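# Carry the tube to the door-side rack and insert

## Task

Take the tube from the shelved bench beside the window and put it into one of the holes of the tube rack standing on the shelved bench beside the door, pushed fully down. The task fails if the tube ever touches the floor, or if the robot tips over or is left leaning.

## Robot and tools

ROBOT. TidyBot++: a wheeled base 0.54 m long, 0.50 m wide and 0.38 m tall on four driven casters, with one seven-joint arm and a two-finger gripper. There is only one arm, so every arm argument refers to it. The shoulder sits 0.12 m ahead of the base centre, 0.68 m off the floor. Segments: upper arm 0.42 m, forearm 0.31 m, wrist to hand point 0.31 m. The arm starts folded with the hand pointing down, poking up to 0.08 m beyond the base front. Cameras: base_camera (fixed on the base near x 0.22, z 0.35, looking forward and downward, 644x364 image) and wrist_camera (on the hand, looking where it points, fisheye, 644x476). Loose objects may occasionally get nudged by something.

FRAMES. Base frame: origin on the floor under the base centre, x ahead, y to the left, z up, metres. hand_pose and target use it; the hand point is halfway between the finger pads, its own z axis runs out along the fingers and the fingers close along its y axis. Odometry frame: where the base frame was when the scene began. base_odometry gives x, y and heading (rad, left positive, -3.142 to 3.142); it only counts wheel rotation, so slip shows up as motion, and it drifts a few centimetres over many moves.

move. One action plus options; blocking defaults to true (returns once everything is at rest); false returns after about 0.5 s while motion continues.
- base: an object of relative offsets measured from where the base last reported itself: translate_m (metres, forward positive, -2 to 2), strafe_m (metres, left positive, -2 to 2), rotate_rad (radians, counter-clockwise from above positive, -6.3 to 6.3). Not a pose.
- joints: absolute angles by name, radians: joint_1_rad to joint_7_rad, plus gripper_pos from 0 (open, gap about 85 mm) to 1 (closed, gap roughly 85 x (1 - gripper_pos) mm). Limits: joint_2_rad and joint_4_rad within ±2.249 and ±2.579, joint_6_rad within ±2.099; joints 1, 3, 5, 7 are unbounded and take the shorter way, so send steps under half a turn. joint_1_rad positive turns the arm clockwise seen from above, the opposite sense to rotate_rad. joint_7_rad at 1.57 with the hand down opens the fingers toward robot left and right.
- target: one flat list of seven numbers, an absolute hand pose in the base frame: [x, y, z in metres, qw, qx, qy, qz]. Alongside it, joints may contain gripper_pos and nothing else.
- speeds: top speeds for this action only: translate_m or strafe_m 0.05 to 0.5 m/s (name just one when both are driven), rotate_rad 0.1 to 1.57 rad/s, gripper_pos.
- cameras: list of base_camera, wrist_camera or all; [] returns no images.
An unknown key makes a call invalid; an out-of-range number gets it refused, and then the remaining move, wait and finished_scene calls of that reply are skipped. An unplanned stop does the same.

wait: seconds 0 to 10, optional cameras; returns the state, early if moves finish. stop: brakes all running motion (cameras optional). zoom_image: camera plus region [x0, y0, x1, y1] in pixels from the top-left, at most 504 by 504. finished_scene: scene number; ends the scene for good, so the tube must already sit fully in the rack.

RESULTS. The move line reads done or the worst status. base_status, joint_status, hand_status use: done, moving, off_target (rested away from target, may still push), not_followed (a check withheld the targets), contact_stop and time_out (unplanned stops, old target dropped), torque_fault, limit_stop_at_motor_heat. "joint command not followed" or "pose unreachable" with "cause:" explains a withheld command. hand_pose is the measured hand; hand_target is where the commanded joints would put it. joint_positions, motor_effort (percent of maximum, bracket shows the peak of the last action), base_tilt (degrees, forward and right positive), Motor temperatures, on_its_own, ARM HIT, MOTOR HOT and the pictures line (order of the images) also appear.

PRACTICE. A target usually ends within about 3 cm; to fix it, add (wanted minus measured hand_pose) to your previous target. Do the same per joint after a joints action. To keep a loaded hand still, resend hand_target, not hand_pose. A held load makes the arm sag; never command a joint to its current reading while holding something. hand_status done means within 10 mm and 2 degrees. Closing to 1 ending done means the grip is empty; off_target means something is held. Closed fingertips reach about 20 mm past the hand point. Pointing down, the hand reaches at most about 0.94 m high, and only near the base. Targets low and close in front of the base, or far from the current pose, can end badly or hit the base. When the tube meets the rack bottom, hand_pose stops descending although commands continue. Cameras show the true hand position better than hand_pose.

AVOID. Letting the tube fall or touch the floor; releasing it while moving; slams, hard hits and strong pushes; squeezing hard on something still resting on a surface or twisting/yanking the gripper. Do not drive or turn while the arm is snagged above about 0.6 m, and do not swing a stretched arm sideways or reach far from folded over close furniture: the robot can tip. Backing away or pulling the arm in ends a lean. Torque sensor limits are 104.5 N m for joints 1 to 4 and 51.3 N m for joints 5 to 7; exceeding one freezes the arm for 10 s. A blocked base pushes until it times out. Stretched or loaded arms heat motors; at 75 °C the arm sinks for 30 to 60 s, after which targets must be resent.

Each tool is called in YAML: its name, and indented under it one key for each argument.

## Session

move:
  joints: {"joint_6_rad": 0.4}

Scene clock: 1.83 s.
Motor temperatures (°C): [29 29 28 30 31 39 37]
move: done
base_odometry: x=+0.000 y=+0.000 heading=+0.000
base_tilt: forward=+0.3 right=-0.4
base_status: not commanded
joint_positions: joint_1_rad=-0.035 joint_2_rad=-0.331 joint_3_rad=+3.161 joint_4_rad=-2.518 joint_5_rad=+0.033 joint_6_rad=+0.315 joint_7_rad=+1.606 gripper_pos=+0.000
joint_status: all done
motor_effort: joint_1_rad=+0(1) joint_2_rad=-5(6) joint_3_rad=+0(0) joint_4_rad=+17(18) joint_5_rad=+1(1) joint_6_rad=+9(9) joint_7_rad=+1(1)
hand_pose: x=+0.5361 y=+0.0109 z=+0.8059 quat_wxyz=(+0.008, +0.804, +0.035, +0.593) (m; base frame)
hand_target: x=+0.5421 y=+0.0117 z=+0.8296 quat_wxyz=(+0.008, +0.779, +0.034, +0.625) (m; base frame)
hand_status: not commanded
pictures: base_camera, wrist_camera
camera_calibration:
wrist_camera: T_world_to_cam=[[0.0778058, -0.995519, 0.0537367, -0.0727889], [-0.301649, -0.0748809, -0.950474, 0.986803], [0.950239, 0.0577427, -0.306124, -0.125408], [0, 0, 0, 1]] pos_world=[0.4225, 0.0086714, 0.903452]

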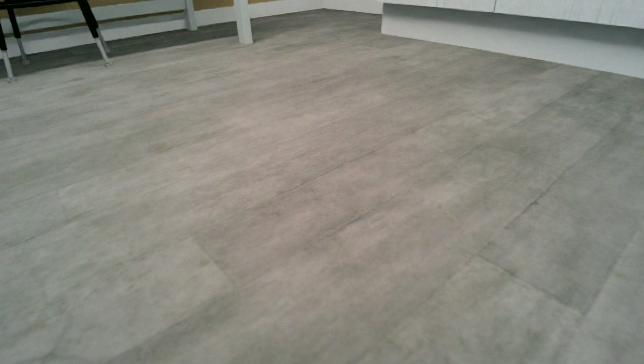

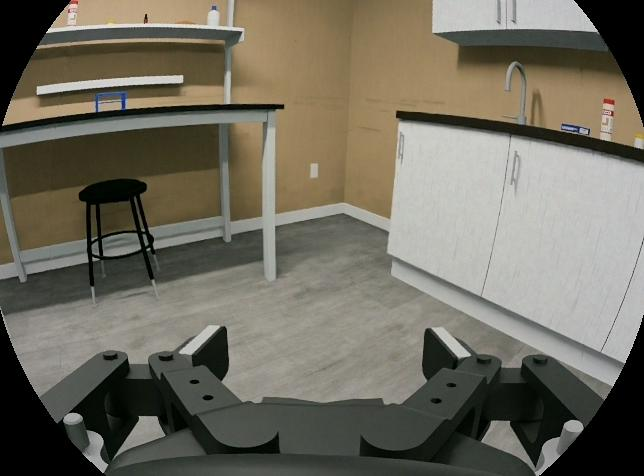

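zoom_image:
  camera: "wrist_camera"
  region: [0, 60, 300, 310]

Scaled by 1.680.

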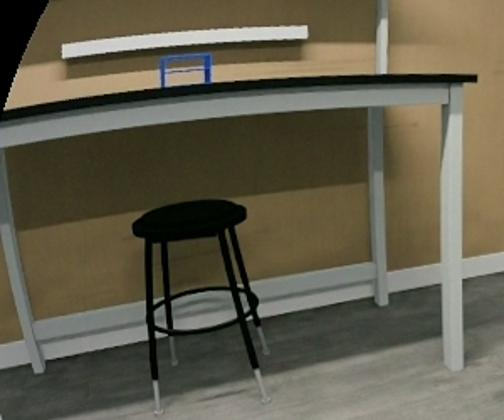

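move:
  joints: {"joint_1_rad": 2.2, "joint_6_rad": 0.35}
  cameras: ["wrist_camera"]

Scene clock: 44.00 s.
Motor temperatures (°C): [29 28 28 30 31 39 37]
move: done
base_odometry: x=+0.000 y=+0.000 heading=+0.000
base_tilt: forward=+0.2 right=-0.4
base_status: not commanded
joint_positions: joint_1_rad=+2.187 joint_2_rad=-0.331 joint_3_rad=+3.161 joint_4_rad=-2.518 joint_5_rad=+0.033 joint_6_rad=+0.315 joint_7_rad=+1.606 gripper_pos=+0.000
joint_status: all done
motor_effort: joint_1_rad=+0(2) joint_2_rad=-5(6) joint_3_rad=+0(1) joint_4_rad=+17(17) joint_5_rad=+0(1) joint_6_rad=+8(10) joint_7_rad=+1(1)
hand_pose: x=-0.1253 y=-0.3383 z=+0.8059 quat_wxyz=(+0.535, +0.388, -0.705, +0.256) (m; base frame)
hand_target: x=-0.1308 y=-0.3370 z=+0.8145 quat_wxyz=(+0.548, +0.379, -0.699, +0.258) (m; base frame)
hand_status: not commanded
pictures: wrist_camera
camera_calibration:
wrist_camera: T_world_to_cam=[[-0.838693, 0.541946, 0.0537367, 0.0362745], [0.123423, 0.285248, -0.950474, 0.93622], [-0.530434, -0.790524, -0.306124, 0.0507917], [0, 0, 0, 1]] pos_world=[-0.0581858, -0.246561, 0.903452]

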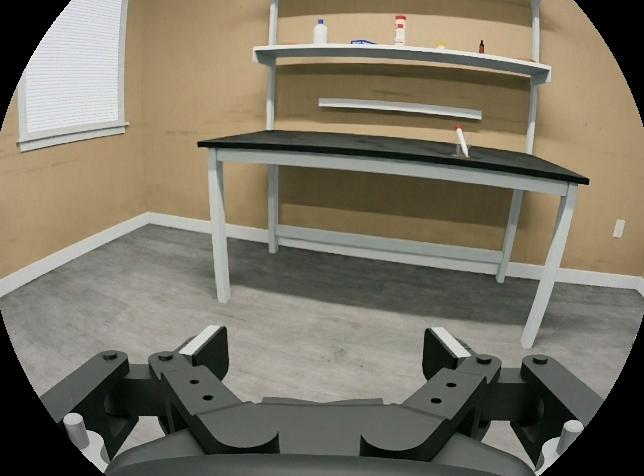

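zoom_image:
  camera: "wrist_camera"
  region: [420, 100, 520, 190]

Scaled by 5.040.

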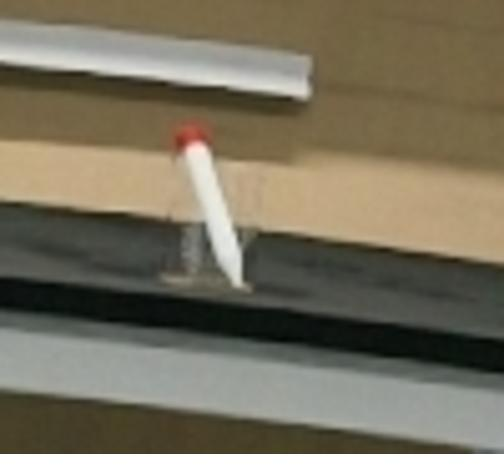

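move:
  base: {"translate_m": -0.447, "strafe_m": -0.256, "rotate_rad": -2.377}
  joints: {"joint_1_rad": 0.0, "joint_2_rad": -0.17, "joint_4_rad": -1.22, "joint_6_rad": -1.1}
  cameras: ["wrist_camera"]

Scene clock: 93.37 s.
Motor temperatures (°C): [29 28 28 30 31 39 37]
move: done
base_odometry: x=-0.447 y=-0.256 heading=-2.376
base_tilt: forward=+0.3 right=-0.4
base_status: done
joint_positions: joint_1_rad=+0.015 joint_2_rad=-0.189 joint_3_rad=+3.161 joint_4_rad=-1.234 joint_5_rad=+0.033 joint_6_rad=-1.010 joint_7_rad=+1.606 gripper_pos=+0.000
joint_status: all done
motor_effort: joint_1_rad=+0(2) joint_2_rad=-9(14) joint_3_rad=+0(2) joint_4_rad=+17(20) joint_5_rad=+0(1) joint_6_rad=+8(10) joint_7_rad=+1(1)
hand_pose: x=+0.5869 y=-0.0247 z=+1.1079 quat_wxyz=(+0.033, +0.856, +0.000, +0.516) (m; base frame)
hand_target: x=+0.5809 y=-0.0177 z=+1.0827 quat_wxyz=(+0.028, +0.879, +0.006, +0.475) (m; base frame)
hand_status: not commanded
pictures: wrist_camera
camera_calibration:
wrist_camera: T_world_to_cam=[[-0.00318756, -0.99876, 0.049677, -0.0765515], [-0.475361, -0.0421922, -0.878778, 1.30984], [0.879785, -0.0264157, -0.474637, 0.146855], [0, 0, 0, 1]] pos_world=[0.4932, -0.0173125, 1.22456]

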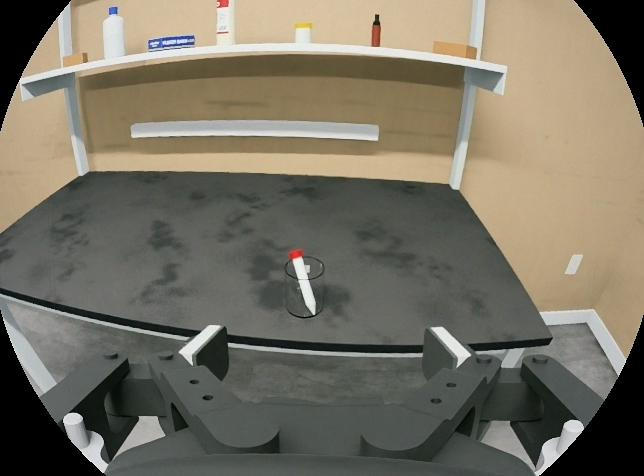

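move:
  cameras: ["wrist_camera","base_camera"]

zoom_image:
  camera: "wrist_camera"
  region: [240, 200, 380, 340]

Scene clock: 111.43 s.
Motor temperatures (°C): [29 28 28 30 31 39 37]
base_odometry: x=-0.447 y=-0.256 heading=-2.376
base_tilt: forward=+0.3 right=-0.4
base_status: done
joint_positions: joint_1_rad=+0.014 joint_2_rad=-0.189 joint_3_rad=+3.161 joint_4_rad=-1.234 joint_5_rad=+0.033 joint_6_rad=-1.012 joint_7_rad=+1.606 gripper_pos=+0.000
joint_status: all done
motor_effort: joint_1_rad=+0(2) joint_2_rad=-9(14) joint_3_rad=+0(2) joint_4_rad=+18(20) joint_5_rad=+0(1) joint_6_rad=+8(10) joint_7_rad=+1(1)
hand_pose: x=+0.5866 y=-0.0246 z=+1.1074 quat_wxyz=(+0.033, +0.857, +0.000, +0.515) (m; base frame)
hand_target: x=+0.5809 y=-0.0177 z=+1.0827 quat_wxyz=(+0.028, +0.879, +0.006, +0.475) (m; base frame)
hand_status: not commanded
pictures: base_camera, wrist_camera
camera_calibration:
wrist_camera: T_world_to_cam=[[-0.00278828, -0.998766, 0.0495887, -0.0764976], [-0.477003, -0.0422553, -0.877885, 1.30924], [0.878897, -0.0261018, -0.476297, 0.149204], [0, 0, 0, 1]] pos_world=[0.493164, -0.0171864, 1.22422]

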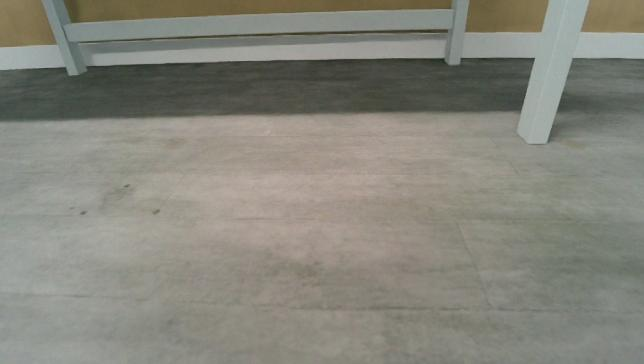

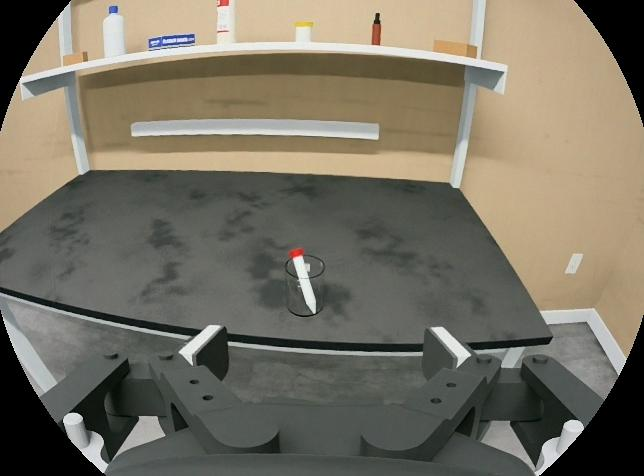

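Scaled by 3.600.

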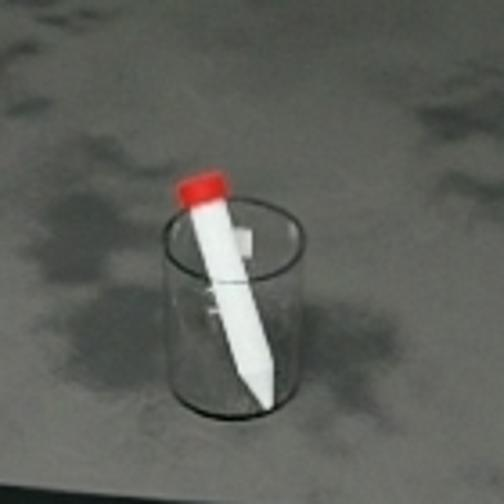

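zoom_image:
  camera: "base_camera"
  region: [440, 0, 644, 180]

zoom_image:
  camera: "wrist_camera"
  region: [200, 230, 600, 420]

Scaled by 2.471.

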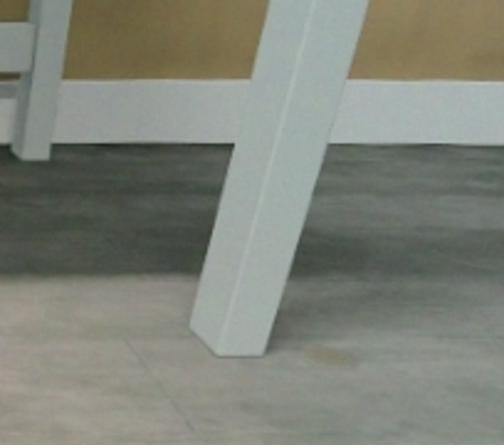

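Scaled by 1.260.

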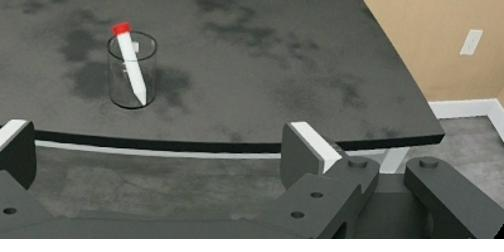

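move:
  base: {"translate_m": 0.20, "strafe_m": 0.04}
  joints: {"joint_2_rad": -0.023, "joint_4_rad": -1.584, "joint_6_rad": -0.49, "joint_7_rad": 1.905, "gripper_pos": 0.4}
  cameras: ["wrist_camera", "base_camera"]

zoom_image:
  camera: "wrist_camera"
  region: [220, 200, 440, 360]

Scene clock: 327.07 s.
Motor temperatures (°C): [29 28 28 31 31 39 36]
move: done
base_odometry: x=-0.564 y=-0.424 heading=-2.377
base_tilt: forward=+0.3 right=-0.4
base_status: done
joint_positions: joint_1_rad=+0.011 joint_2_rad=-0.024 joint_3_rad=+3.161 joint_4_rad=-1.570 joint_5_rad=+0.033 joint_6_rad=-0.578 joint_7_rad=+1.861 gripper_pos=+0.400
joint_status: all done
motor_effort: joint_1_rad=+0(1) joint_2_rad=-17(23) joint_3_rad=+0(1) joint_4_rad=+19(22) joint_5_rad=+1(1) joint_6_rad=+8(9) joint_7_rad=+1(2)
hand_pose: x=+0.6880 y=-0.0216 z=+0.9468 quat_wxyz=(+0.092, +0.865, +0.121, +0.478) (m; base frame)
hand_target: x=+0.6998 y=-0.0147 z=+0.9618 quat_wxyz=(+0.105, +0.843, +0.142, +0.508) (m; base frame)
hand_status: not commanded
pictures: base_camera, wrist_camera
camera_calibration:
wrist_camera: T_world_to_cam=[[0.150586, -0.952311, 0.265382, -0.374119], [-0.518901, -0.30463, -0.798713, 1.16493], [0.841466, -0.0174318, -0.540029, 0.0699833], [0, 0, 0, 1]] pos_world=[0.601931, -0.000184943, 1.06752]

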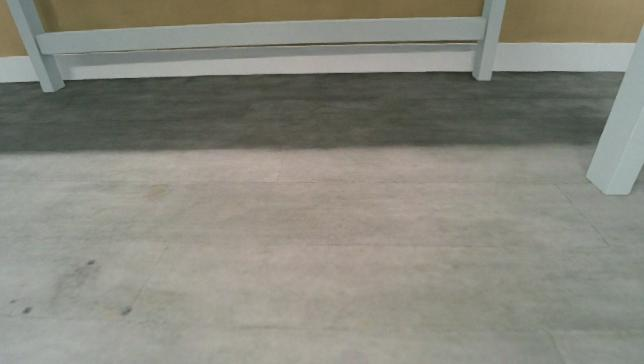

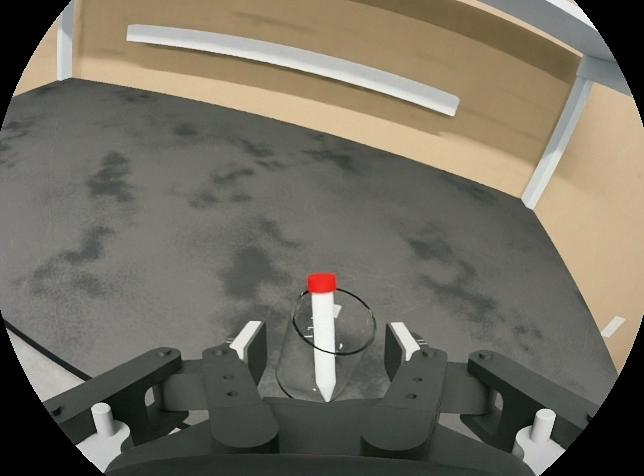

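Scaled by 2.291.

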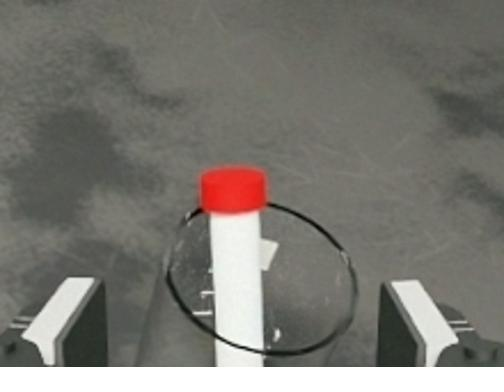

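zoom_image:
  camera: "wrist_camera"
  region: [260, 260, 400, 420]

Scaled by 3.150.

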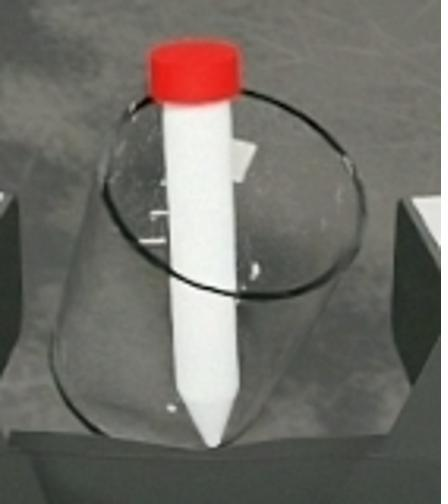

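move:
  base: {"translate_m": 0.09}
  speeds: {"translate_m": 0.1}
  joints: {"joint_2_rad": 0.065, "joint_4_rad": -1.634, "joint_6_rad": -0.35, "joint_7_rad": 1.945}
  cameras: ["wrist_camera"]

zoom_image:
  camera: "wrist_camera"
  region: [240, 260, 420, 430]

Scene clock: 376.80 s.
Motor temperatures (°C): [29 29 28 31 31 39 36]
move: done
base_odometry: x=-0.629 y=-0.486 heading=-2.377
base_tilt: forward=+0.4 right=-0.4
base_status: done
joint_positions: joint_1_rad=+0.010 joint_2_rad=+0.061 joint_3_rad=+3.161 joint_4_rad=-1.618 joint_5_rad=+0.033 joint_6_rad=-0.433 joint_7_rad=+1.902 gripper_pos=+0.400
joint_status: all done
motor_effort: joint_1_rad=+0(1) joint_2_rad=-19(22) joint_3_rad=+0(1) joint_4_rad=+19(21) joint_5_rad=+1(1) joint_6_rad=+7(9) joint_7_rad=+1(2)
hand_pose: x=+0.7239 y=-0.0209 z=+0.9075 quat_wxyz=(+0.102, +0.859, +0.140, +0.482) (m; base frame)
hand_target: x=+0.7346 y=-0.0136 z=+0.9183 quat_wxyz=(+0.115, +0.839, +0.161, +0.507) (m; base frame)
hand_status: not commanded
pictures: wrist_camera
camera_calibration:
wrist_camera: T_world_to_cam=[[0.172453, -0.937635, 0.301828, -0.41701], [-0.502113, -0.347298, -0.792002, 1.13323], [0.847433, -0.0149684, -0.530692, 0.00585351], [0, 0, 0, 1]] pos_world=[0.635964, 0.00265261, 1.02649]

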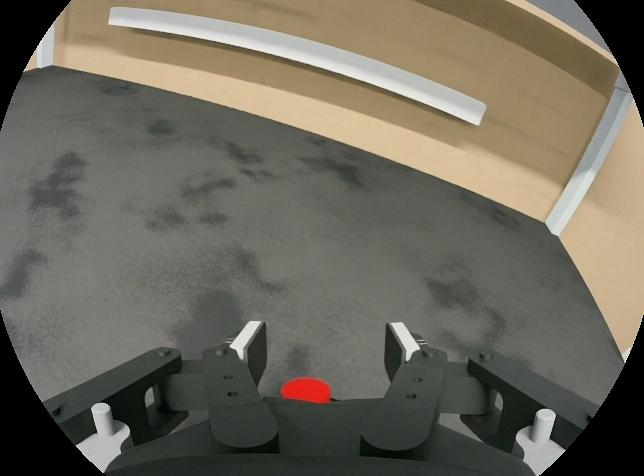

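Scaled by 2.800.

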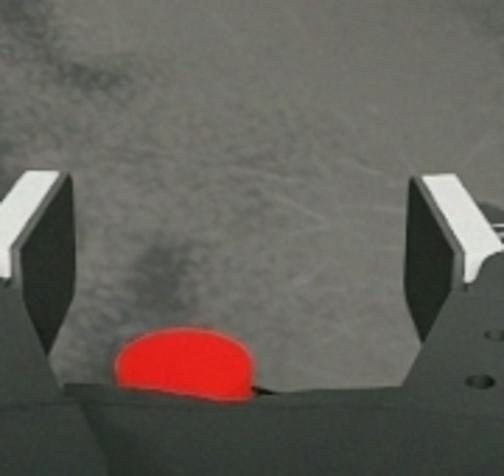

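move:
  joints: {"joint_2_rad": 0.078, "joint_4_rad": -1.72, "joint_6_rad": -0.251}
  cameras: ["wrist_camera"]

zoom_image:
  camera: "wrist_camera"
  region: [240, 260, 420, 430]

Scene clock: 398.60 s.
Motor temperatures (°C): [29 29 28 31 31 39 36]
move: done
base_odometry: x=-0.629 y=-0.486 heading=-2.377
base_tilt: forward=+0.3 right=-0.4
base_status: not commanded
joint_positions: joint_1_rad=+0.010 joint_2_rad=+0.063 joint_3_rad=+3.161 joint_4_rad=-1.704 joint_5_rad=+0.033 joint_6_rad=-0.337 joint_7_rad=+1.903 gripper_pos=+0.400
joint_status: all done
motor_effort: joint_1_rad=+0(1) joint_2_rad=-19(20) joint_3_rad=+0(0) joint_4_rad=+19(21) joint_5_rad=+1(1) joint_6_rad=+8(9) joint_7_rad=+1(1)
hand_pose: x=+0.7216 y=-0.0200 z=+0.8824 quat_wxyz=(+0.102, +0.857, +0.141, +0.485) (m; base frame)
hand_target: x=+0.7345 y=-0.0126 z=+0.8872 quat_wxyz=(+0.114, +0.839, +0.163, +0.507) (m; base frame)
hand_status: not commanded
pictures: wrist_camera
camera_calibration:
wrist_camera: T_world_to_cam=[[0.173238, -0.936972, 0.303433, -0.41015], [-0.494712, -0.349189, -0.795818, 1.11059], [0.851615, -0.0122462, -0.524024, -0.0144064], [0, 0, 0, 1]] pos_world=[0.632743, 0.00332911, 1.00073]

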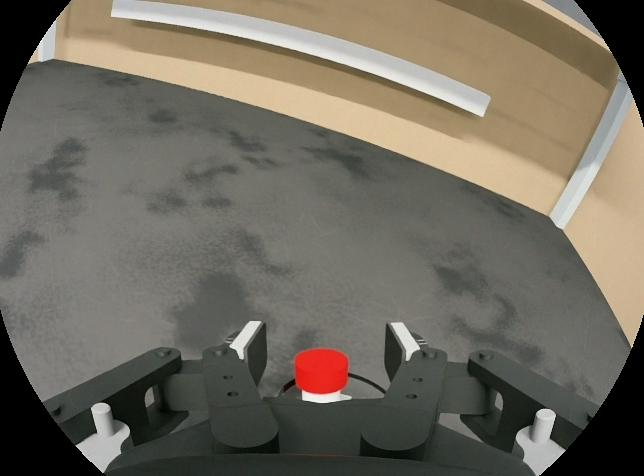

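Scaled by 2.800.

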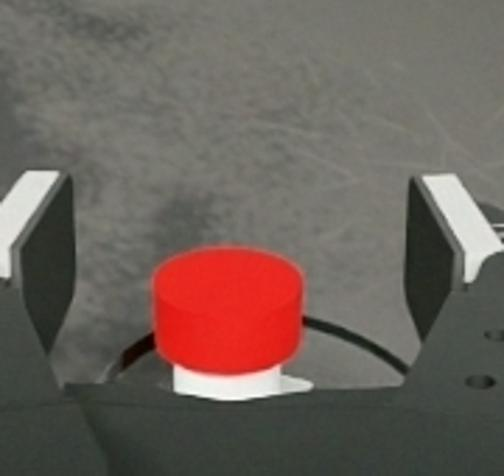

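move:
  joints: {"gripper_pos": 0.7}
  cameras: ["wrist_camera"]

zoom_image:
  camera: "wrist_camera"
  region: [240, 260, 420, 430]

Scene clock: 440.53 s.
Motor temperatures (°C): [29 29 28 31 31 39 36]
move: done
base_odometry: x=-0.629 y=-0.486 heading=-2.377
base_tilt: forward=+0.3 right=-0.4
base_status: not commanded
joint_positions: joint_1_rad=+0.010 joint_2_rad=+0.063 joint_3_rad=+3.161 joint_4_rad=-1.704 joint_5_rad=+0.033 joint_6_rad=-0.337 joint_7_rad=+1.903 gripper_pos=+0.700
joint_status: all done
motor_effort: joint_1_rad=+0(1) joint_2_rad=-19(20) joint_3_rad=+0(0) joint_4_rad=+19(20) joint_5_rad=+1(1) joint_6_rad=+8(9) joint_7_rad=+1(1)
hand_pose: x=+0.7217 y=-0.0200 z=+0.8826 quat_wxyz=(+0.102, +0.857, +0.141, +0.486) (m; base frame)
hand_target: x=+0.7345 y=-0.0126 z=+0.8872 quat_wxyz=(+0.114, +0.839, +0.163, +0.507) (m; base frame)
hand_status: not commanded
pictures: wrist_camera
camera_calibration:
wrist_camera: T_world_to_cam=[[0.173132, -0.936922, 0.30365, -0.410327], [-0.494203, -0.349325, -0.796075, 1.11062], [0.851932, -0.0122387, -0.523509, -0.015087], [0, 0, 0, 1]] pos_world=[0.632766, 0.00333905, 1.00084]

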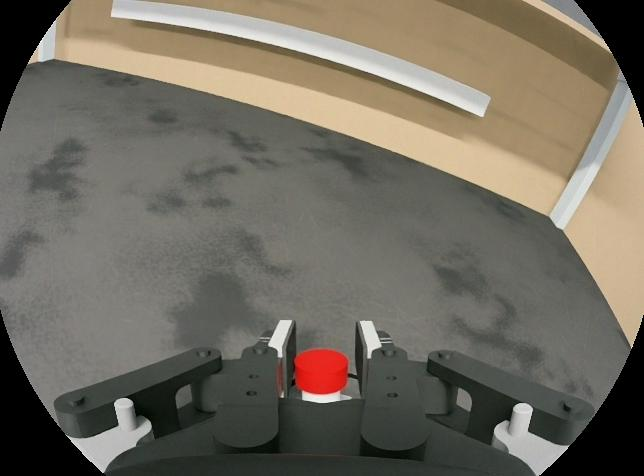

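Scaled by 2.800.

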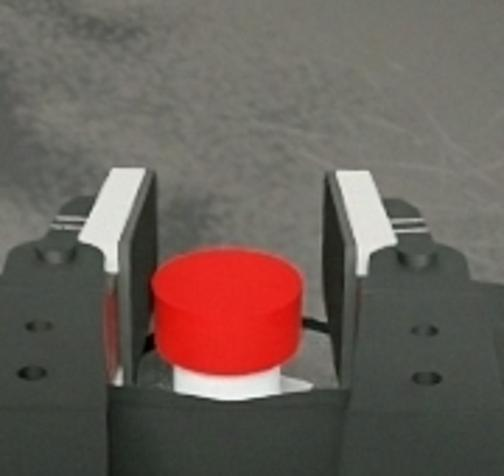

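move:
  joints: {"gripper_pos": 0.78}
  cameras: []

move:
  joints: {"gripper_pos": 0.84}
  cameras: ["wrist_camera"]

zoom_image:
  camera: "wrist_camera"
  region: [240, 260, 420, 430]

Scene clock: 449.03 s.
Motor temperatures (°C): [29 29 28 31 31 39 36]
move: done
base_odometry: x=-0.629 y=-0.486 heading=-2.377
base_tilt: forward=+0.3 right=-0.4
base_status: not commanded
joint_positions: joint_1_rad=+0.010 joint_2_rad=+0.063 joint_3_rad=+3.161 joint_4_rad=-1.704 joint_5_rad=+0.033 joint_6_rad=-0.337 joint_7_rad=+1.903 gripper_pos=+0.772
joint_status: all done
motor_effort: joint_1_rad=+0(0) joint_2_rad=-18(20) joint_3_rad=+0(0) joint_4_rad=+19(19) joint_5_rad=+1(1) joint_6_rad=+7(9) joint_7_rad=+1(1)
hand_pose: x=+0.7218 y=-0.0200 z=+0.8827 quat_wxyz=(+0.102, +0.857, +0.141, +0.486) (m; base frame)
hand_target: x=+0.7345 y=-0.0126 z=+0.8872 quat_wxyz=(+0.114, +0.839, +0.163, +0.507) (m; base frame)
hand_status: not commanded
pictures: none
No camera images: "cameras" was empty.

Scene clock: 449.50 s.
Motor temperatures (°C): [29 29 28 31 31 39 36]
move: off_target
base_odometry: x=-0.629 y=-0.486 heading=-2.377
base_tilt: forward=+0.3 right=-0.4
base_status: not commanded
joint_positions: joint_1_rad=+0.010 joint_2_rad=+0.063 joint_3_rad=+3.161 joint_4_rad=-1.704 joint_5_rad=+0.033 joint_6_rad=-0.336 joint_7_rad=+1.903 gripper_pos=+0.806
joint_status: gripper_pos off_target (ended at +0.806, target +0.840)
motor_effort: joint_1_rad=+0(0) joint_2_rad=-19(19) joint_3_rad=+0(1) joint_4_rad=+19(20) joint_5_rad=+0(1) joint_6_rad=+8(8) joint_7_rad=+1(1)
hand_pose: x=+0.7219 y=-0.0200 z=+0.8829 quat_wxyz=(+0.102, +0.856, +0.141, +0.486) (m; base frame)
hand_target: x=+0.7345 y=-0.0126 z=+0.8872 quat_wxyz=(+0.114, +0.839, +0.163, +0.507) (m; base frame)
hand_status: not commanded
pictures: wrist_camera
camera_calibration:
wrist_camera: T_world_to_cam=[[0.172846, -0.936885, 0.303924, -0.410483], [-0.49326, -0.349423, -0.796617, 1.11076], [0.852537, -0.0122214, -0.522525, -0.016385], [0, 0, 0, 1]] pos_world=[0.632811, 0.00334831, 1.00104]

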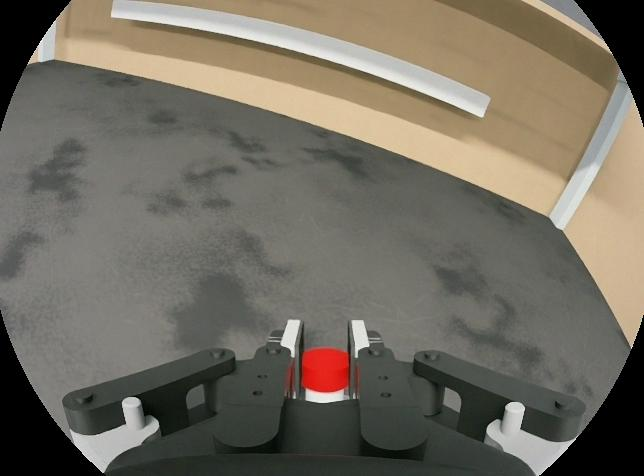

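Scaled by 2.800.

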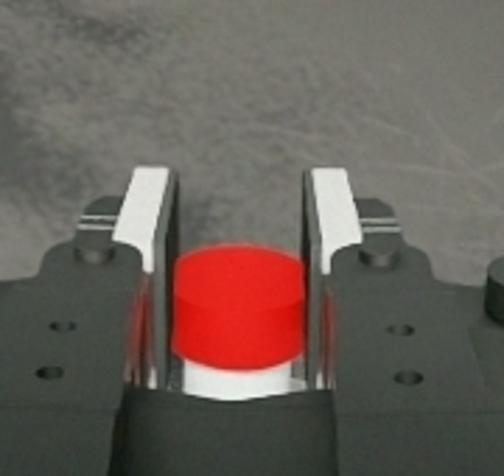

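move:
  joints: {"gripper_pos": 0.87, "joint_6_rad": -0.40, "joint_4_rad": -1.70}
  cameras: []

move:
  joints: {"joint_4_rad": -1.584, "joint_6_rad": -0.521}
  cameras: ["wrist_camera"]

Scene clock: 477.70 s.
Motor temperatures (°C): [29 29 28 31 31 39 36]
move: off_target
base_odometry: x=-0.629 y=-0.486 heading=-2.377
base_tilt: forward=+0.3 right=-0.4
base_status: not commanded
joint_positions: joint_1_rad=+0.010 joint_2_rad=+0.062 joint_3_rad=+3.161 joint_4_rad=-1.682 joint_5_rad=+0.033 joint_6_rad=-0.386 joint_7_rad=+1.904 gripper_pos=+0.806
joint_status: gripper_pos off_target (ended at +0.806, target +0.870); the others done
motor_effort: joint_1_rad=+0(1) joint_2_rad=-18(19) joint_3_rad=+0(0) joint_4_rad=+16(20) joint_5_rad=+1(1) joint_6_rad=+5(8) joint_7_rad=+1(2)
hand_pose: x=+0.7185 y=-0.0200 z=+0.8824 quat_wxyz=(+0.100, +0.863, +0.143, +0.474) (m; base frame)
hand_target: x=+0.7152 y=-0.0137 z=+0.8590 quat_wxyz=(+0.104, +0.870, +0.167, +0.452) (m; base frame)
hand_status: not commanded
pictures: none
No camera images: "cameras" was empty.

Scene clock: 478.67 s.
Motor temperatures (°C): [29 29 28 31 31 39 36]
move: done
base_odometry: x=-0.629 y=-0.486 heading=-2.377
base_tilt: forward=+0.4 right=-0.5
base_status: not commanded
joint_positions: joint_1_rad=+0.010 joint_2_rad=+0.066 joint_3_rad=+3.161 joint_4_rad=-1.593 joint_5_rad=+0.033 joint_6_rad=-0.443 joint_7_rad=+1.904 gripper_pos=+0.806
joint_status: all done
motor_effort: joint_1_rad=+0(0) joint_2_rad=-19(21) joint_3_rad=+0(1) joint_4_rad=+20(21) joint_5_rad=+0(1) joint_6_rad=+8(9) joint_7_rad=+1(2)
hand_pose: x=+0.7283 y=-0.0208 z=+0.9161 quat_wxyz=(+0.103, +0.856, +0.141, +0.486) (m; base frame)
hand_target: x=+0.7197 y=-0.0149 z=+0.8938 quat_wxyz=(+0.104, +0.872, +0.166, +0.449) (m; base frame)
hand_status: not commanded
pictures: wrist_camera
camera_calibration:
wrist_camera: T_world_to_cam=[[0.170437, -0.936981, 0.304988, -0.42166], [-0.494226, -0.349057, -0.796178, 1.14036], [0.852462, -0.0150347, -0.522573, -0.00445403], [0, 0, 0, 1]] pos_world=[0.639261, 0.00289783, 1.03421]

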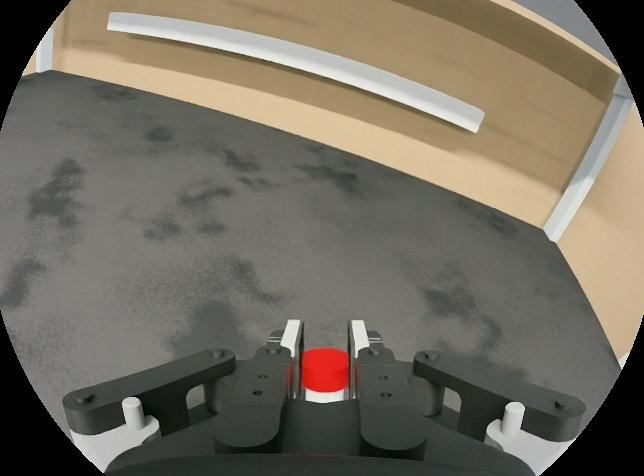

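move:
  joints: {"joint_4_rad": -1.318, "joint_6_rad": -0.79}
  cameras: ["wrist_camera", "base_camera"]

zoom_image:
  camera: "wrist_camera"
  region: [240, 260, 420, 430]

Scene clock: 486.37 s.
Motor temperatures (°C): [29 29 28 31 31 39 36]
move: done
base_odometry: x=-0.629 y=-0.486 heading=-2.377
base_tilt: forward=+0.4 right=-0.4
base_status: not commanded
joint_positions: joint_1_rad=+0.010 joint_2_rad=+0.066 joint_3_rad=+3.161 joint_4_rad=-1.330 joint_5_rad=+0.033 joint_6_rad=-0.701 joint_7_rad=+1.904 gripper_pos=+0.806
joint_status: all done
motor_effort: joint_1_rad=+0(1) joint_2_rad=-19(21) joint_3_rad=+0(0) joint_4_rad=+20(21) joint_5_rad=+0(1) joint_6_rad=+8(9) joint_7_rad=+1(1)
hand_pose: x=+0.7255 y=-0.0228 z=+0.9998 quat_wxyz=(+0.106, +0.856, +0.137, +0.488) (m; base frame)
hand_target: x=+0.7156 y=-0.0168 z=+0.9764 quat_wxyz=(+0.106, +0.873, +0.162, +0.448) (m; base frame)
hand_status: not commanded
pictures: base_camera, wrist_camera
camera_calibration:
wrist_camera: T_world_to_cam=[[0.161025, -0.938439, 0.305618, -0.44242], [-0.493152, -0.344736, -0.798723, 1.20676], [0.85491, -0.0221017, -0.518305, 0.0354854], [0, 0, 0, 1]] pos_world=[0.636018, 0.00161186, 1.11747]

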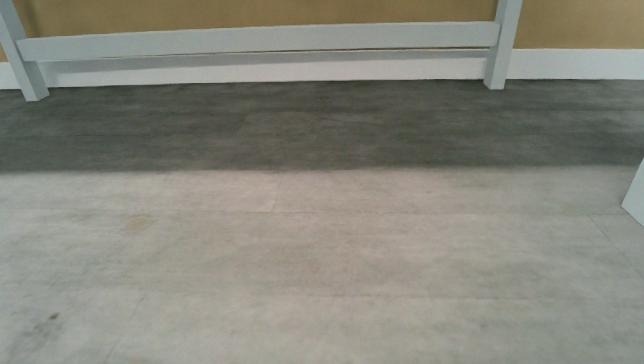

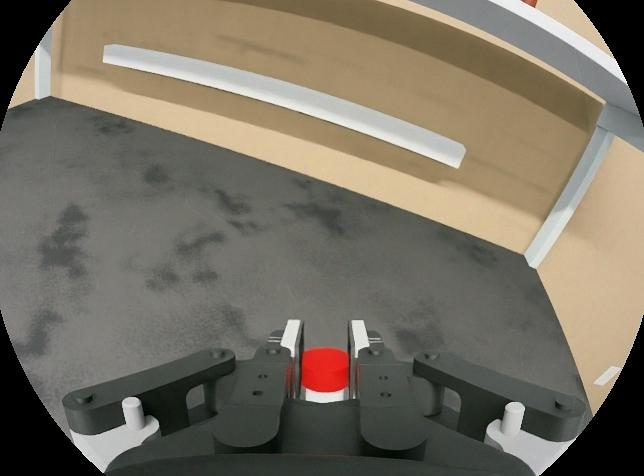

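Scaled by 2.800.

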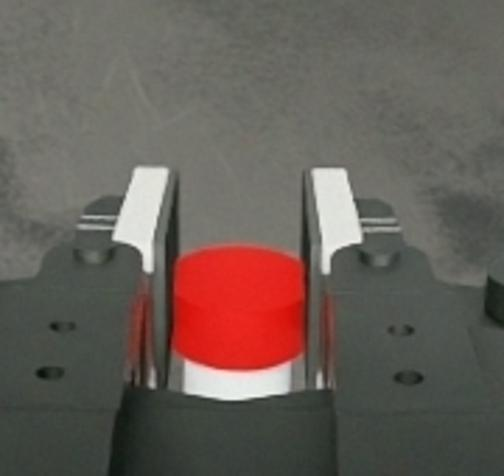

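move:
  base: {"translate_m": -0.35}
  joints: {"joint_2_rad": 0.0, "joint_4_rad": -1.0, "joint_6_rad": -1.05}
  cameras: ["wrist_camera"]

Scene clock: 545.50 s.
Motor temperatures (°C): [29 29 28 31 31 39 36]
move: done
base_odometry: x=-0.376 y=-0.244 heading=-2.376
base_tilt: forward=+0.3 right=-0.4
base_status: done
joint_positions: joint_1_rad=+0.007 joint_2_rad=-0.013 joint_3_rad=+3.161 joint_4_rad=-1.009 joint_5_rad=+0.033 joint_6_rad=-0.962 joint_7_rad=+1.904 gripper_pos=+0.806
joint_status: all done
motor_effort: joint_1_rad=+0(3) joint_2_rad=-15(24) joint_3_rad=+0(3) joint_4_rad=+18(21) joint_5_rad=+0(1) joint_6_rad=+9(10) joint_7_rad=+1(1)
hand_pose: x=+0.6653 y=-0.0219 z=+1.1560 quat_wxyz=(+0.116, +0.820, +0.127, +0.546) (m; base frame)
hand_target: x=+0.6597 y=-0.0178 z=+1.1290 quat_wxyz=(+0.117, +0.841, +0.151, +0.506) (m; base frame)
hand_status: not commanded
pictures: wrist_camera
camera_calibration:
wrist_camera: T_world_to_cam=[[0.112071, -0.939395, 0.324001, -0.468363], [-0.37914, -0.341812, -0.859894, 1.29708], [0.918528, -0.0264726, -0.394469, -0.0177123], [0, 0, 0, 1]] pos_world=[0.560532, 0.00290909, 1.26011]

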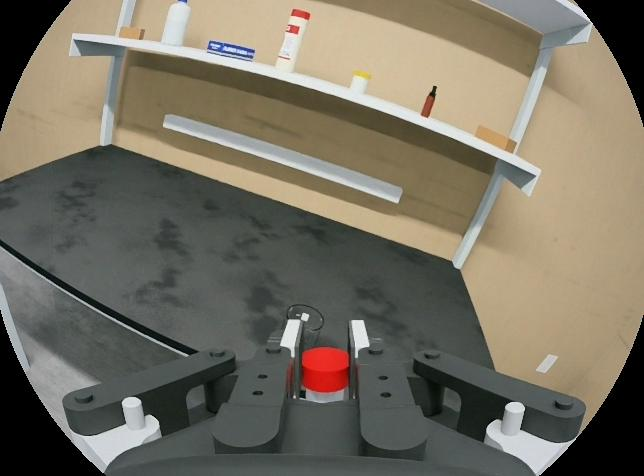

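move:
  base: {"translate_m": -1.241, "strafe_m": 0.514, "rotate_rad": 3.142}
  joints: {"joint_7_rad": 1.534}
  cameras: ["wrist_camera", "base_camera"]

Scene clock: 559.27 s.
Motor temperatures (°C): [29 29 28 31 31 39 36]
move: done
base_odometry: x=+0.875 y=+0.246 heading=+0.766
base_tilt: forward=+0.3 right=-0.4
base_status: done
joint_positions: joint_1_rad=+0.000 joint_2_rad=-0.002 joint_3_rad=+3.162 joint_4_rad=-1.009 joint_5_rad=+0.033 joint_6_rad=-0.963 joint_7_rad=+1.562 gripper_pos=+0.806
joint_status: all done
motor_effort: joint_1_rad=+0(2) joint_2_rad=-16(19) joint_3_rad=+0(2) joint_4_rad=+17(19) joint_5_rad=+0(2) joint_6_rad=+8(9) joint_7_rad=+1(2)
hand_pose: x=+0.6705 y=-0.0184 z=+1.1498 quat_wxyz=(+0.020, +0.833, -0.012, +0.553) (m; base frame)
hand_target: x=+0.6597 y=-0.0178 z=+1.1290 quat_wxyz=(+0.012, +0.854, -0.024, +0.519) (m; base frame)
hand_status: not commanded
pictures: base_camera, wrist_camera
camera_calibration:
wrist_camera: T_world_to_cam=[[-0.0104136, -0.999818, 0.0160154, -0.0284753], [-0.396664, -0.0105718, -0.917903, 1.37947], [0.917905, -0.0159114, -0.396482, -0.0219166], [0, 0, 0, 1]] pos_world=[0.567006, -0.0142354, 1.25798]

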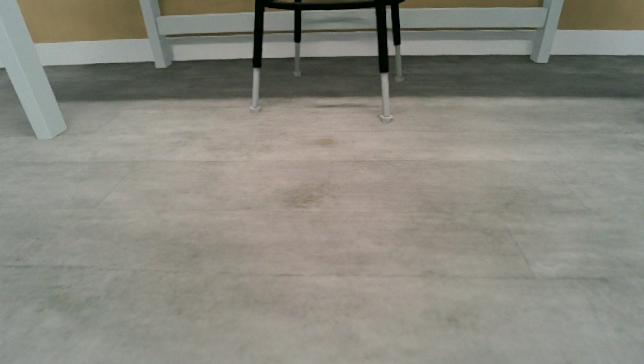

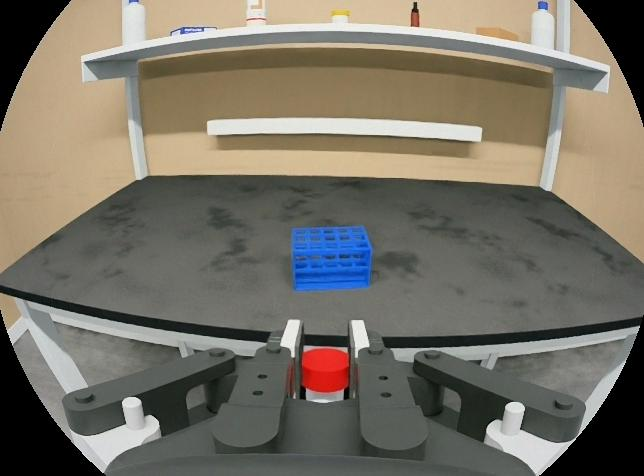

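zoom_image:
  camera: "wrist_camera"
  region: [270, 210, 400, 340]

zoom_image:
  camera: "base_camera"
  region: [220, 0, 440, 150]

Scaled by 3.877.

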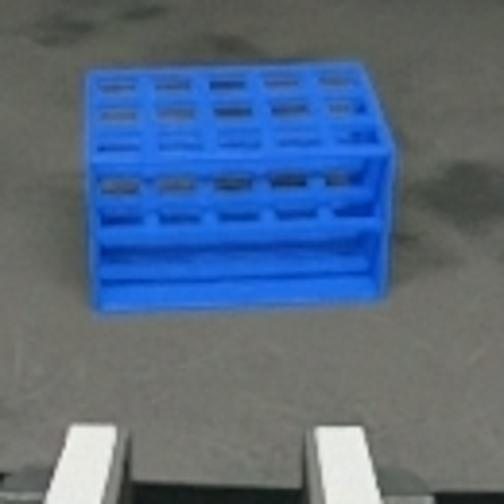

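Scaled by 2.291.

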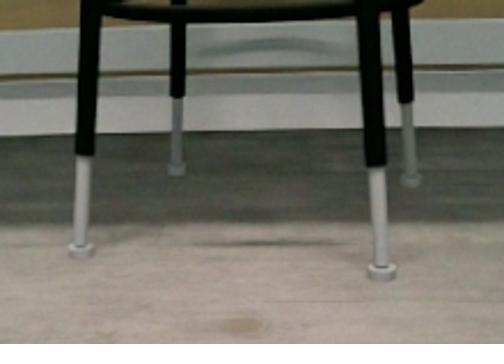

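move:
  base: {"translate_m": 0.13, "strafe_m": -0.017}
  speeds: {"translate_m": 0.25}
  cameras: ["wrist_camera"]

zoom_image:
  camera: "wrist_camera"
  region: [255, 220, 415, 350]

Scene clock: 644.97 s.
Motor temperatures (°C): [29 29 28 31 31 39 36]
move: done
base_odometry: x=+0.981 y=+0.324 heading=+0.766
base_tilt: forward=+0.3 right=-0.4
base_status: done
joint_positions: joint_1_rad=+0.000 joint_2_rad=+0.000 joint_3_rad=+3.162 joint_4_rad=-1.008 joint_5_rad=+0.033 joint_6_rad=-0.964 joint_7_rad=+1.562 gripper_pos=+0.806
joint_status: not commanded
motor_effort: joint_1_rad=+0(1) joint_2_rad=-15(19) joint_3_rad=+0(1) joint_4_rad=+17(19) joint_5_rad=+1(1) joint_6_rad=+8(10) joint_7_rad=+1(1)
hand_pose: x=+0.6714 y=-0.0184 z=+1.1485 quat_wxyz=(+0.020, +0.834, -0.012, +0.552) (m; base frame)
hand_target: x=+0.6597 y=-0.0178 z=+1.1290 quat_wxyz=(+0.012, +0.854, -0.024, +0.519) (m; base frame)
hand_status: not commanded
pictures: wrist_camera
camera_calibration:
wrist_camera: T_world_to_cam=[[-0.0104022, -0.999818, 0.0160088, -0.0284499], [-0.399346, -0.0105237, -0.91674, 1.37911], [0.916741, -0.0159291, -0.399164, -0.0193513], [0, 0, 0, 1]] pos_world=[0.568184, -0.0142396, 1.25701]

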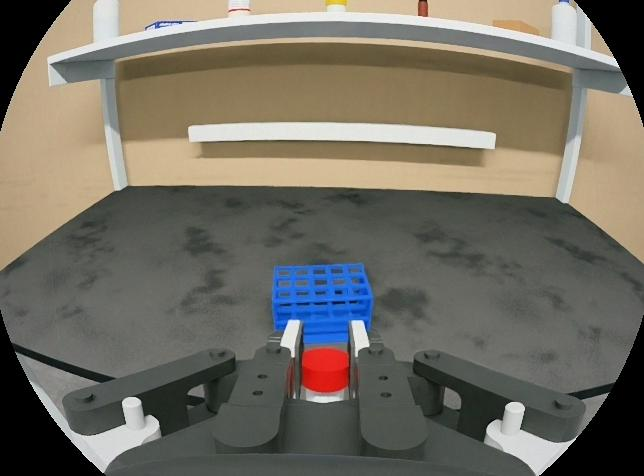

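Scaled by 3.150.

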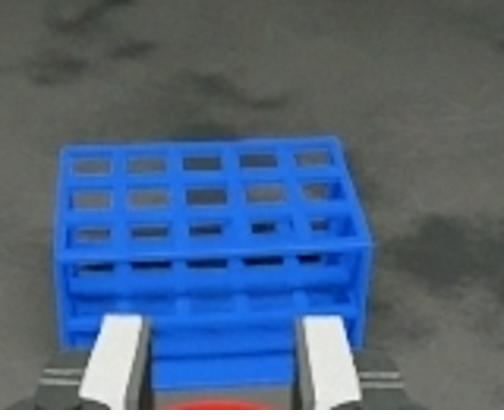

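move:
  base: {"translate_m": 0.215}
  speeds: {"translate_m": 0.25}
  joints: {"joint_6_rad": -1.40}
  cameras: ["wrist_camera"]

zoom_image:
  camera: "wrist_camera"
  region: [230, 200, 430, 360]

Scene clock: 733.23 s.
Motor temperatures (°C): [29 29 28 31 31 39 36]
move: done
base_odometry: x=+1.136 y=+0.473 heading=+0.766
base_tilt: forward=+0.4 right=-0.4
base_status: done
joint_positions: joint_1_rad=+0.000 joint_2_rad=-0.001 joint_3_rad=+3.162 joint_4_rad=-1.004 joint_5_rad=+0.033 joint_6_rad=-1.321 joint_7_rad=+1.562 gripper_pos=+0.806
joint_status: all done
motor_effort: joint_1_rad=+0(0) joint_2_rad=-14(19) joint_3_rad=+0(1) joint_4_rad=+17(18) joint_5_rad=+1(1) joint_6_rad=+7(10) joint_7_rad=+1(1)
hand_pose: x=+0.6105 y=-0.0186 z=+1.0591 quat_wxyz=(+0.019, +0.917, -0.016, +0.398) (m; base frame)
hand_target: x=+0.5937 y=-0.0178 z=+1.0430 quat_wxyz=(+0.013, +0.931, -0.029, +0.362) (m; base frame)
hand_status: not commanded
pictures: wrist_camera
camera_calibration:
wrist_camera: T_world_to_cam=[[-0.0162476, -0.999843, 0.00710591, -0.0149128], [-0.68959, 0.00605924, -0.724174, 1.24635], [0.724017, -0.0166663, -0.68958, 0.425996], [0, 0, 0, 1]] pos_world=[0.550797, -0.0153626, 1.19644]

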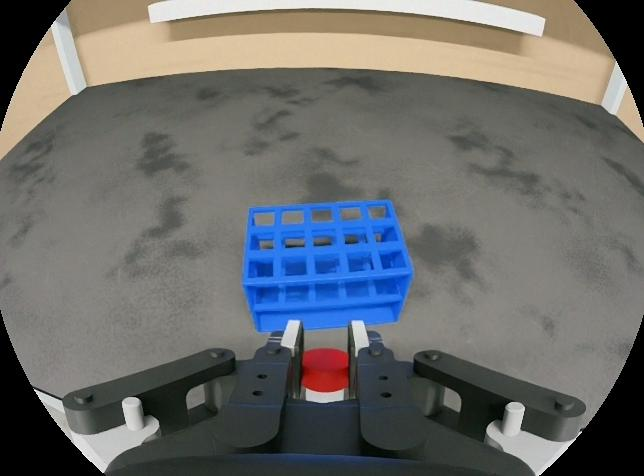

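Scaled by 2.520.

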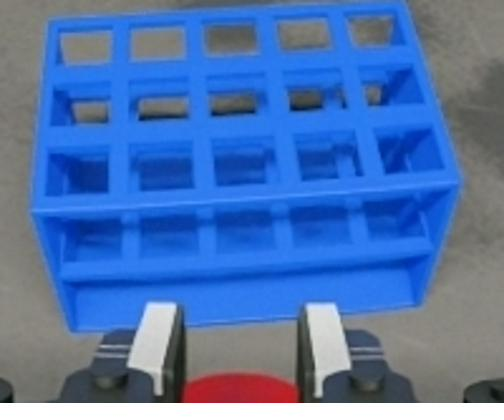

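move:
  joints: {"joint_6_rad": -0.36}
  cameras: []

move:
  joints: {"joint_2_rad": -0.052, "joint_4_rad": -1.298, "joint_6_rad": -0.35}
  cameras: ["wrist_camera"]

Scene clock: 785.77 s.
Motor temperatures (°C): [29 29 28 31 31 39 36]
move: done
base_odometry: x=+1.136 y=+0.473 heading=+0.766
base_tilt: forward=+0.3 right=-0.4
base_status: not commanded
joint_positions: joint_1_rad=+0.000 joint_2_rad=-0.002 joint_3_rad=+3.162 joint_4_rad=-1.001 joint_5_rad=+0.033 joint_6_rad=-0.444 joint_7_rad=+1.562 gripper_pos=+0.806
joint_status: all done
motor_effort: joint_1_rad=+0(1) joint_2_rad=-16(17) joint_3_rad=+0(0) joint_4_rad=+19(19) joint_5_rad=+0(1) joint_6_rad=+8(10) joint_7_rad=+1(1)
hand_pose: x=+0.6911 y=-0.0148 z=+1.3124 quat_wxyz=(+0.020, +0.660, -0.005, +0.751) (m; base frame)
hand_target: x=+0.6880 y=-0.0131 z=+1.3376 quat_wxyz=(+0.009, +0.629, -0.012, +0.778) (m; base frame)
hand_status: not commanded
pictures: none
No camera images: "cameras" was empty.

Scene clock: 787.47 s.
Motor temperatures (°C): [29 29 28 31 31 39 36]
move: done
base_odometry: x=+1.136 y=+0.473 heading=+0.766
base_tilt: forward=+0.3 right=-0.4
base_status: not commanded
joint_positions: joint_1_rad=+0.000 joint_2_rad=-0.040 joint_3_rad=+3.162 joint_4_rad=-1.282 joint_5_rad=+0.033 joint_6_rad=-0.437 joint_7_rad=+1.562 gripper_pos=+0.806
joint_status: all done
motor_effort: joint_1_rad=+0(0) joint_2_rad=-16(19) joint_3_rad=+0(0) joint_4_rad=+19(22) joint_5_rad=+1(1) joint_6_rad=+9(11) joint_7_rad=+1(1)
hand_pose: x=+0.7094 y=-0.0155 z=+1.1701 quat_wxyz=(+0.019, +0.744, -0.005, +0.668) (m; base frame)
hand_target: x=+0.7063 y=-0.0139 z=+1.1945 quat_wxyz=(+0.008, +0.716, -0.013, +0.698) (m; base frame)
hand_status: not commanded
pictures: wrist_camera
camera_calibration:
wrist_camera: T_world_to_cam=[[-0.00129744, -0.999635, 0.0269725, -0.0447932], [-0.117238, -0.0266345, -0.992747, 1.30263], [0.993103, -0.00445024, -0.117161, -0.429475], [0, 0, 0, 1]] pos_world=[0.579173, -0.0119933, 1.24407]

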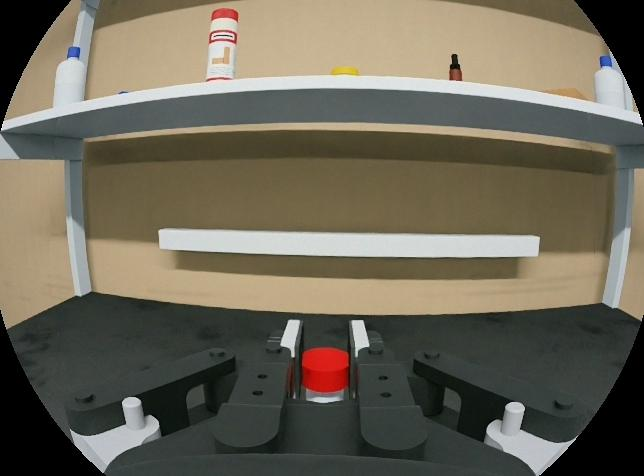

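move:
  base: {"translate_m": 0.032, "strafe_m": -0.006}
  speeds: {"translate_m": 0.1}
  joints: {"joint_2_rad": -0.075, "joint_4_rad": -1.433, "joint_6_rad": -0.205}
  cameras: ["wrist_camera"]

Scene clock: 817.87 s.
Motor temperatures (°C): [29 29 28 31 31 39 36]
move: done
base_odometry: x=+1.163 y=+0.491 heading=+0.766
base_tilt: forward=+0.3 right=-0.4
base_status: done
joint_positions: joint_1_rad=+0.000 joint_2_rad=-0.063 joint_3_rad=+3.162 joint_4_rad=-1.418 joint_5_rad=+0.033 joint_6_rad=-0.295 joint_7_rad=+1.562 gripper_pos=+0.806
joint_status: all done
motor_effort: joint_1_rad=+0(1) joint_2_rad=-16(19) joint_3_rad=+0(1) joint_4_rad=+19(22) joint_5_rad=+1(1) joint_6_rad=+9(10) joint_7_rad=+1(2)
hand_pose: x=+0.7101 y=-0.0143 z=+1.1445 quat_wxyz=(+0.018, +0.735, -0.003, +0.678) (m; base frame)
hand_target: x=+0.7061 y=-0.0126 z=+1.1702 quat_wxyz=(+0.007, +0.704, -0.011, +0.710) (m; base frame)
hand_status: not commanded
pictures: wrist_camera
camera_calibration:
wrist_camera: T_world_to_cam=[[0.00236124, -0.999595, 0.0283671, -0.0471428], [-0.0881591, -0.0284648, -0.9957, 1.26004], [0.996104, -0.000149731, -0.0881906, -0.46843], [0, 0, 0, 1]] pos_world=[0.577799, -0.0113272, 1.21464]

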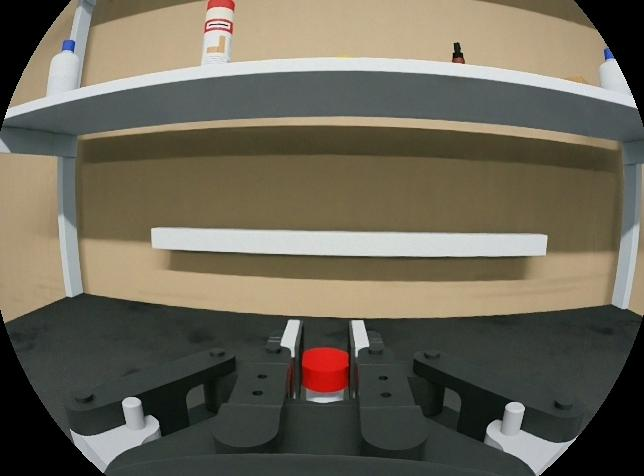

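move:
  joints: {"joint_2_rad": -0.085, "joint_4_rad": -1.524, "joint_6_rad": -0.122}
  cameras: []

Scene clock: 829.73 s.
Motor temperatures (°C): [29 29 28 31 31 39 36]
move: done
base_odometry: x=+1.163 y=+0.491 heading=+0.766
base_tilt: forward=+0.3 right=-0.4
base_status: not commanded
joint_positions: joint_1_rad=+0.000 joint_2_rad=-0.073 joint_3_rad=+3.162 joint_4_rad=-1.504 joint_5_rad=+0.033 joint_6_rad=-0.212 joint_7_rad=+1.562 gripper_pos=+0.806
joint_status: all done
motor_effort: joint_1_rad=+0(0) joint_2_rad=-16(17) joint_3_rad=+0(0) joint_4_rad=+20(21) joint_5_rad=+0(1) joint_6_rad=+9(10) joint_7_rad=+1(1)
hand_pose: x=+0.7103 y=-0.0136 z=+1.1224 quat_wxyz=(+0.017, +0.732, -0.002, +0.681) (m; base frame)
hand_target: x=+0.7063 y=-0.0118 z=+1.1455 quat_wxyz=(+0.006, +0.704, -0.010, +0.711) (m; base frame)
hand_status: not commanded
pictures: none
No camera images: "cameras" was empty.


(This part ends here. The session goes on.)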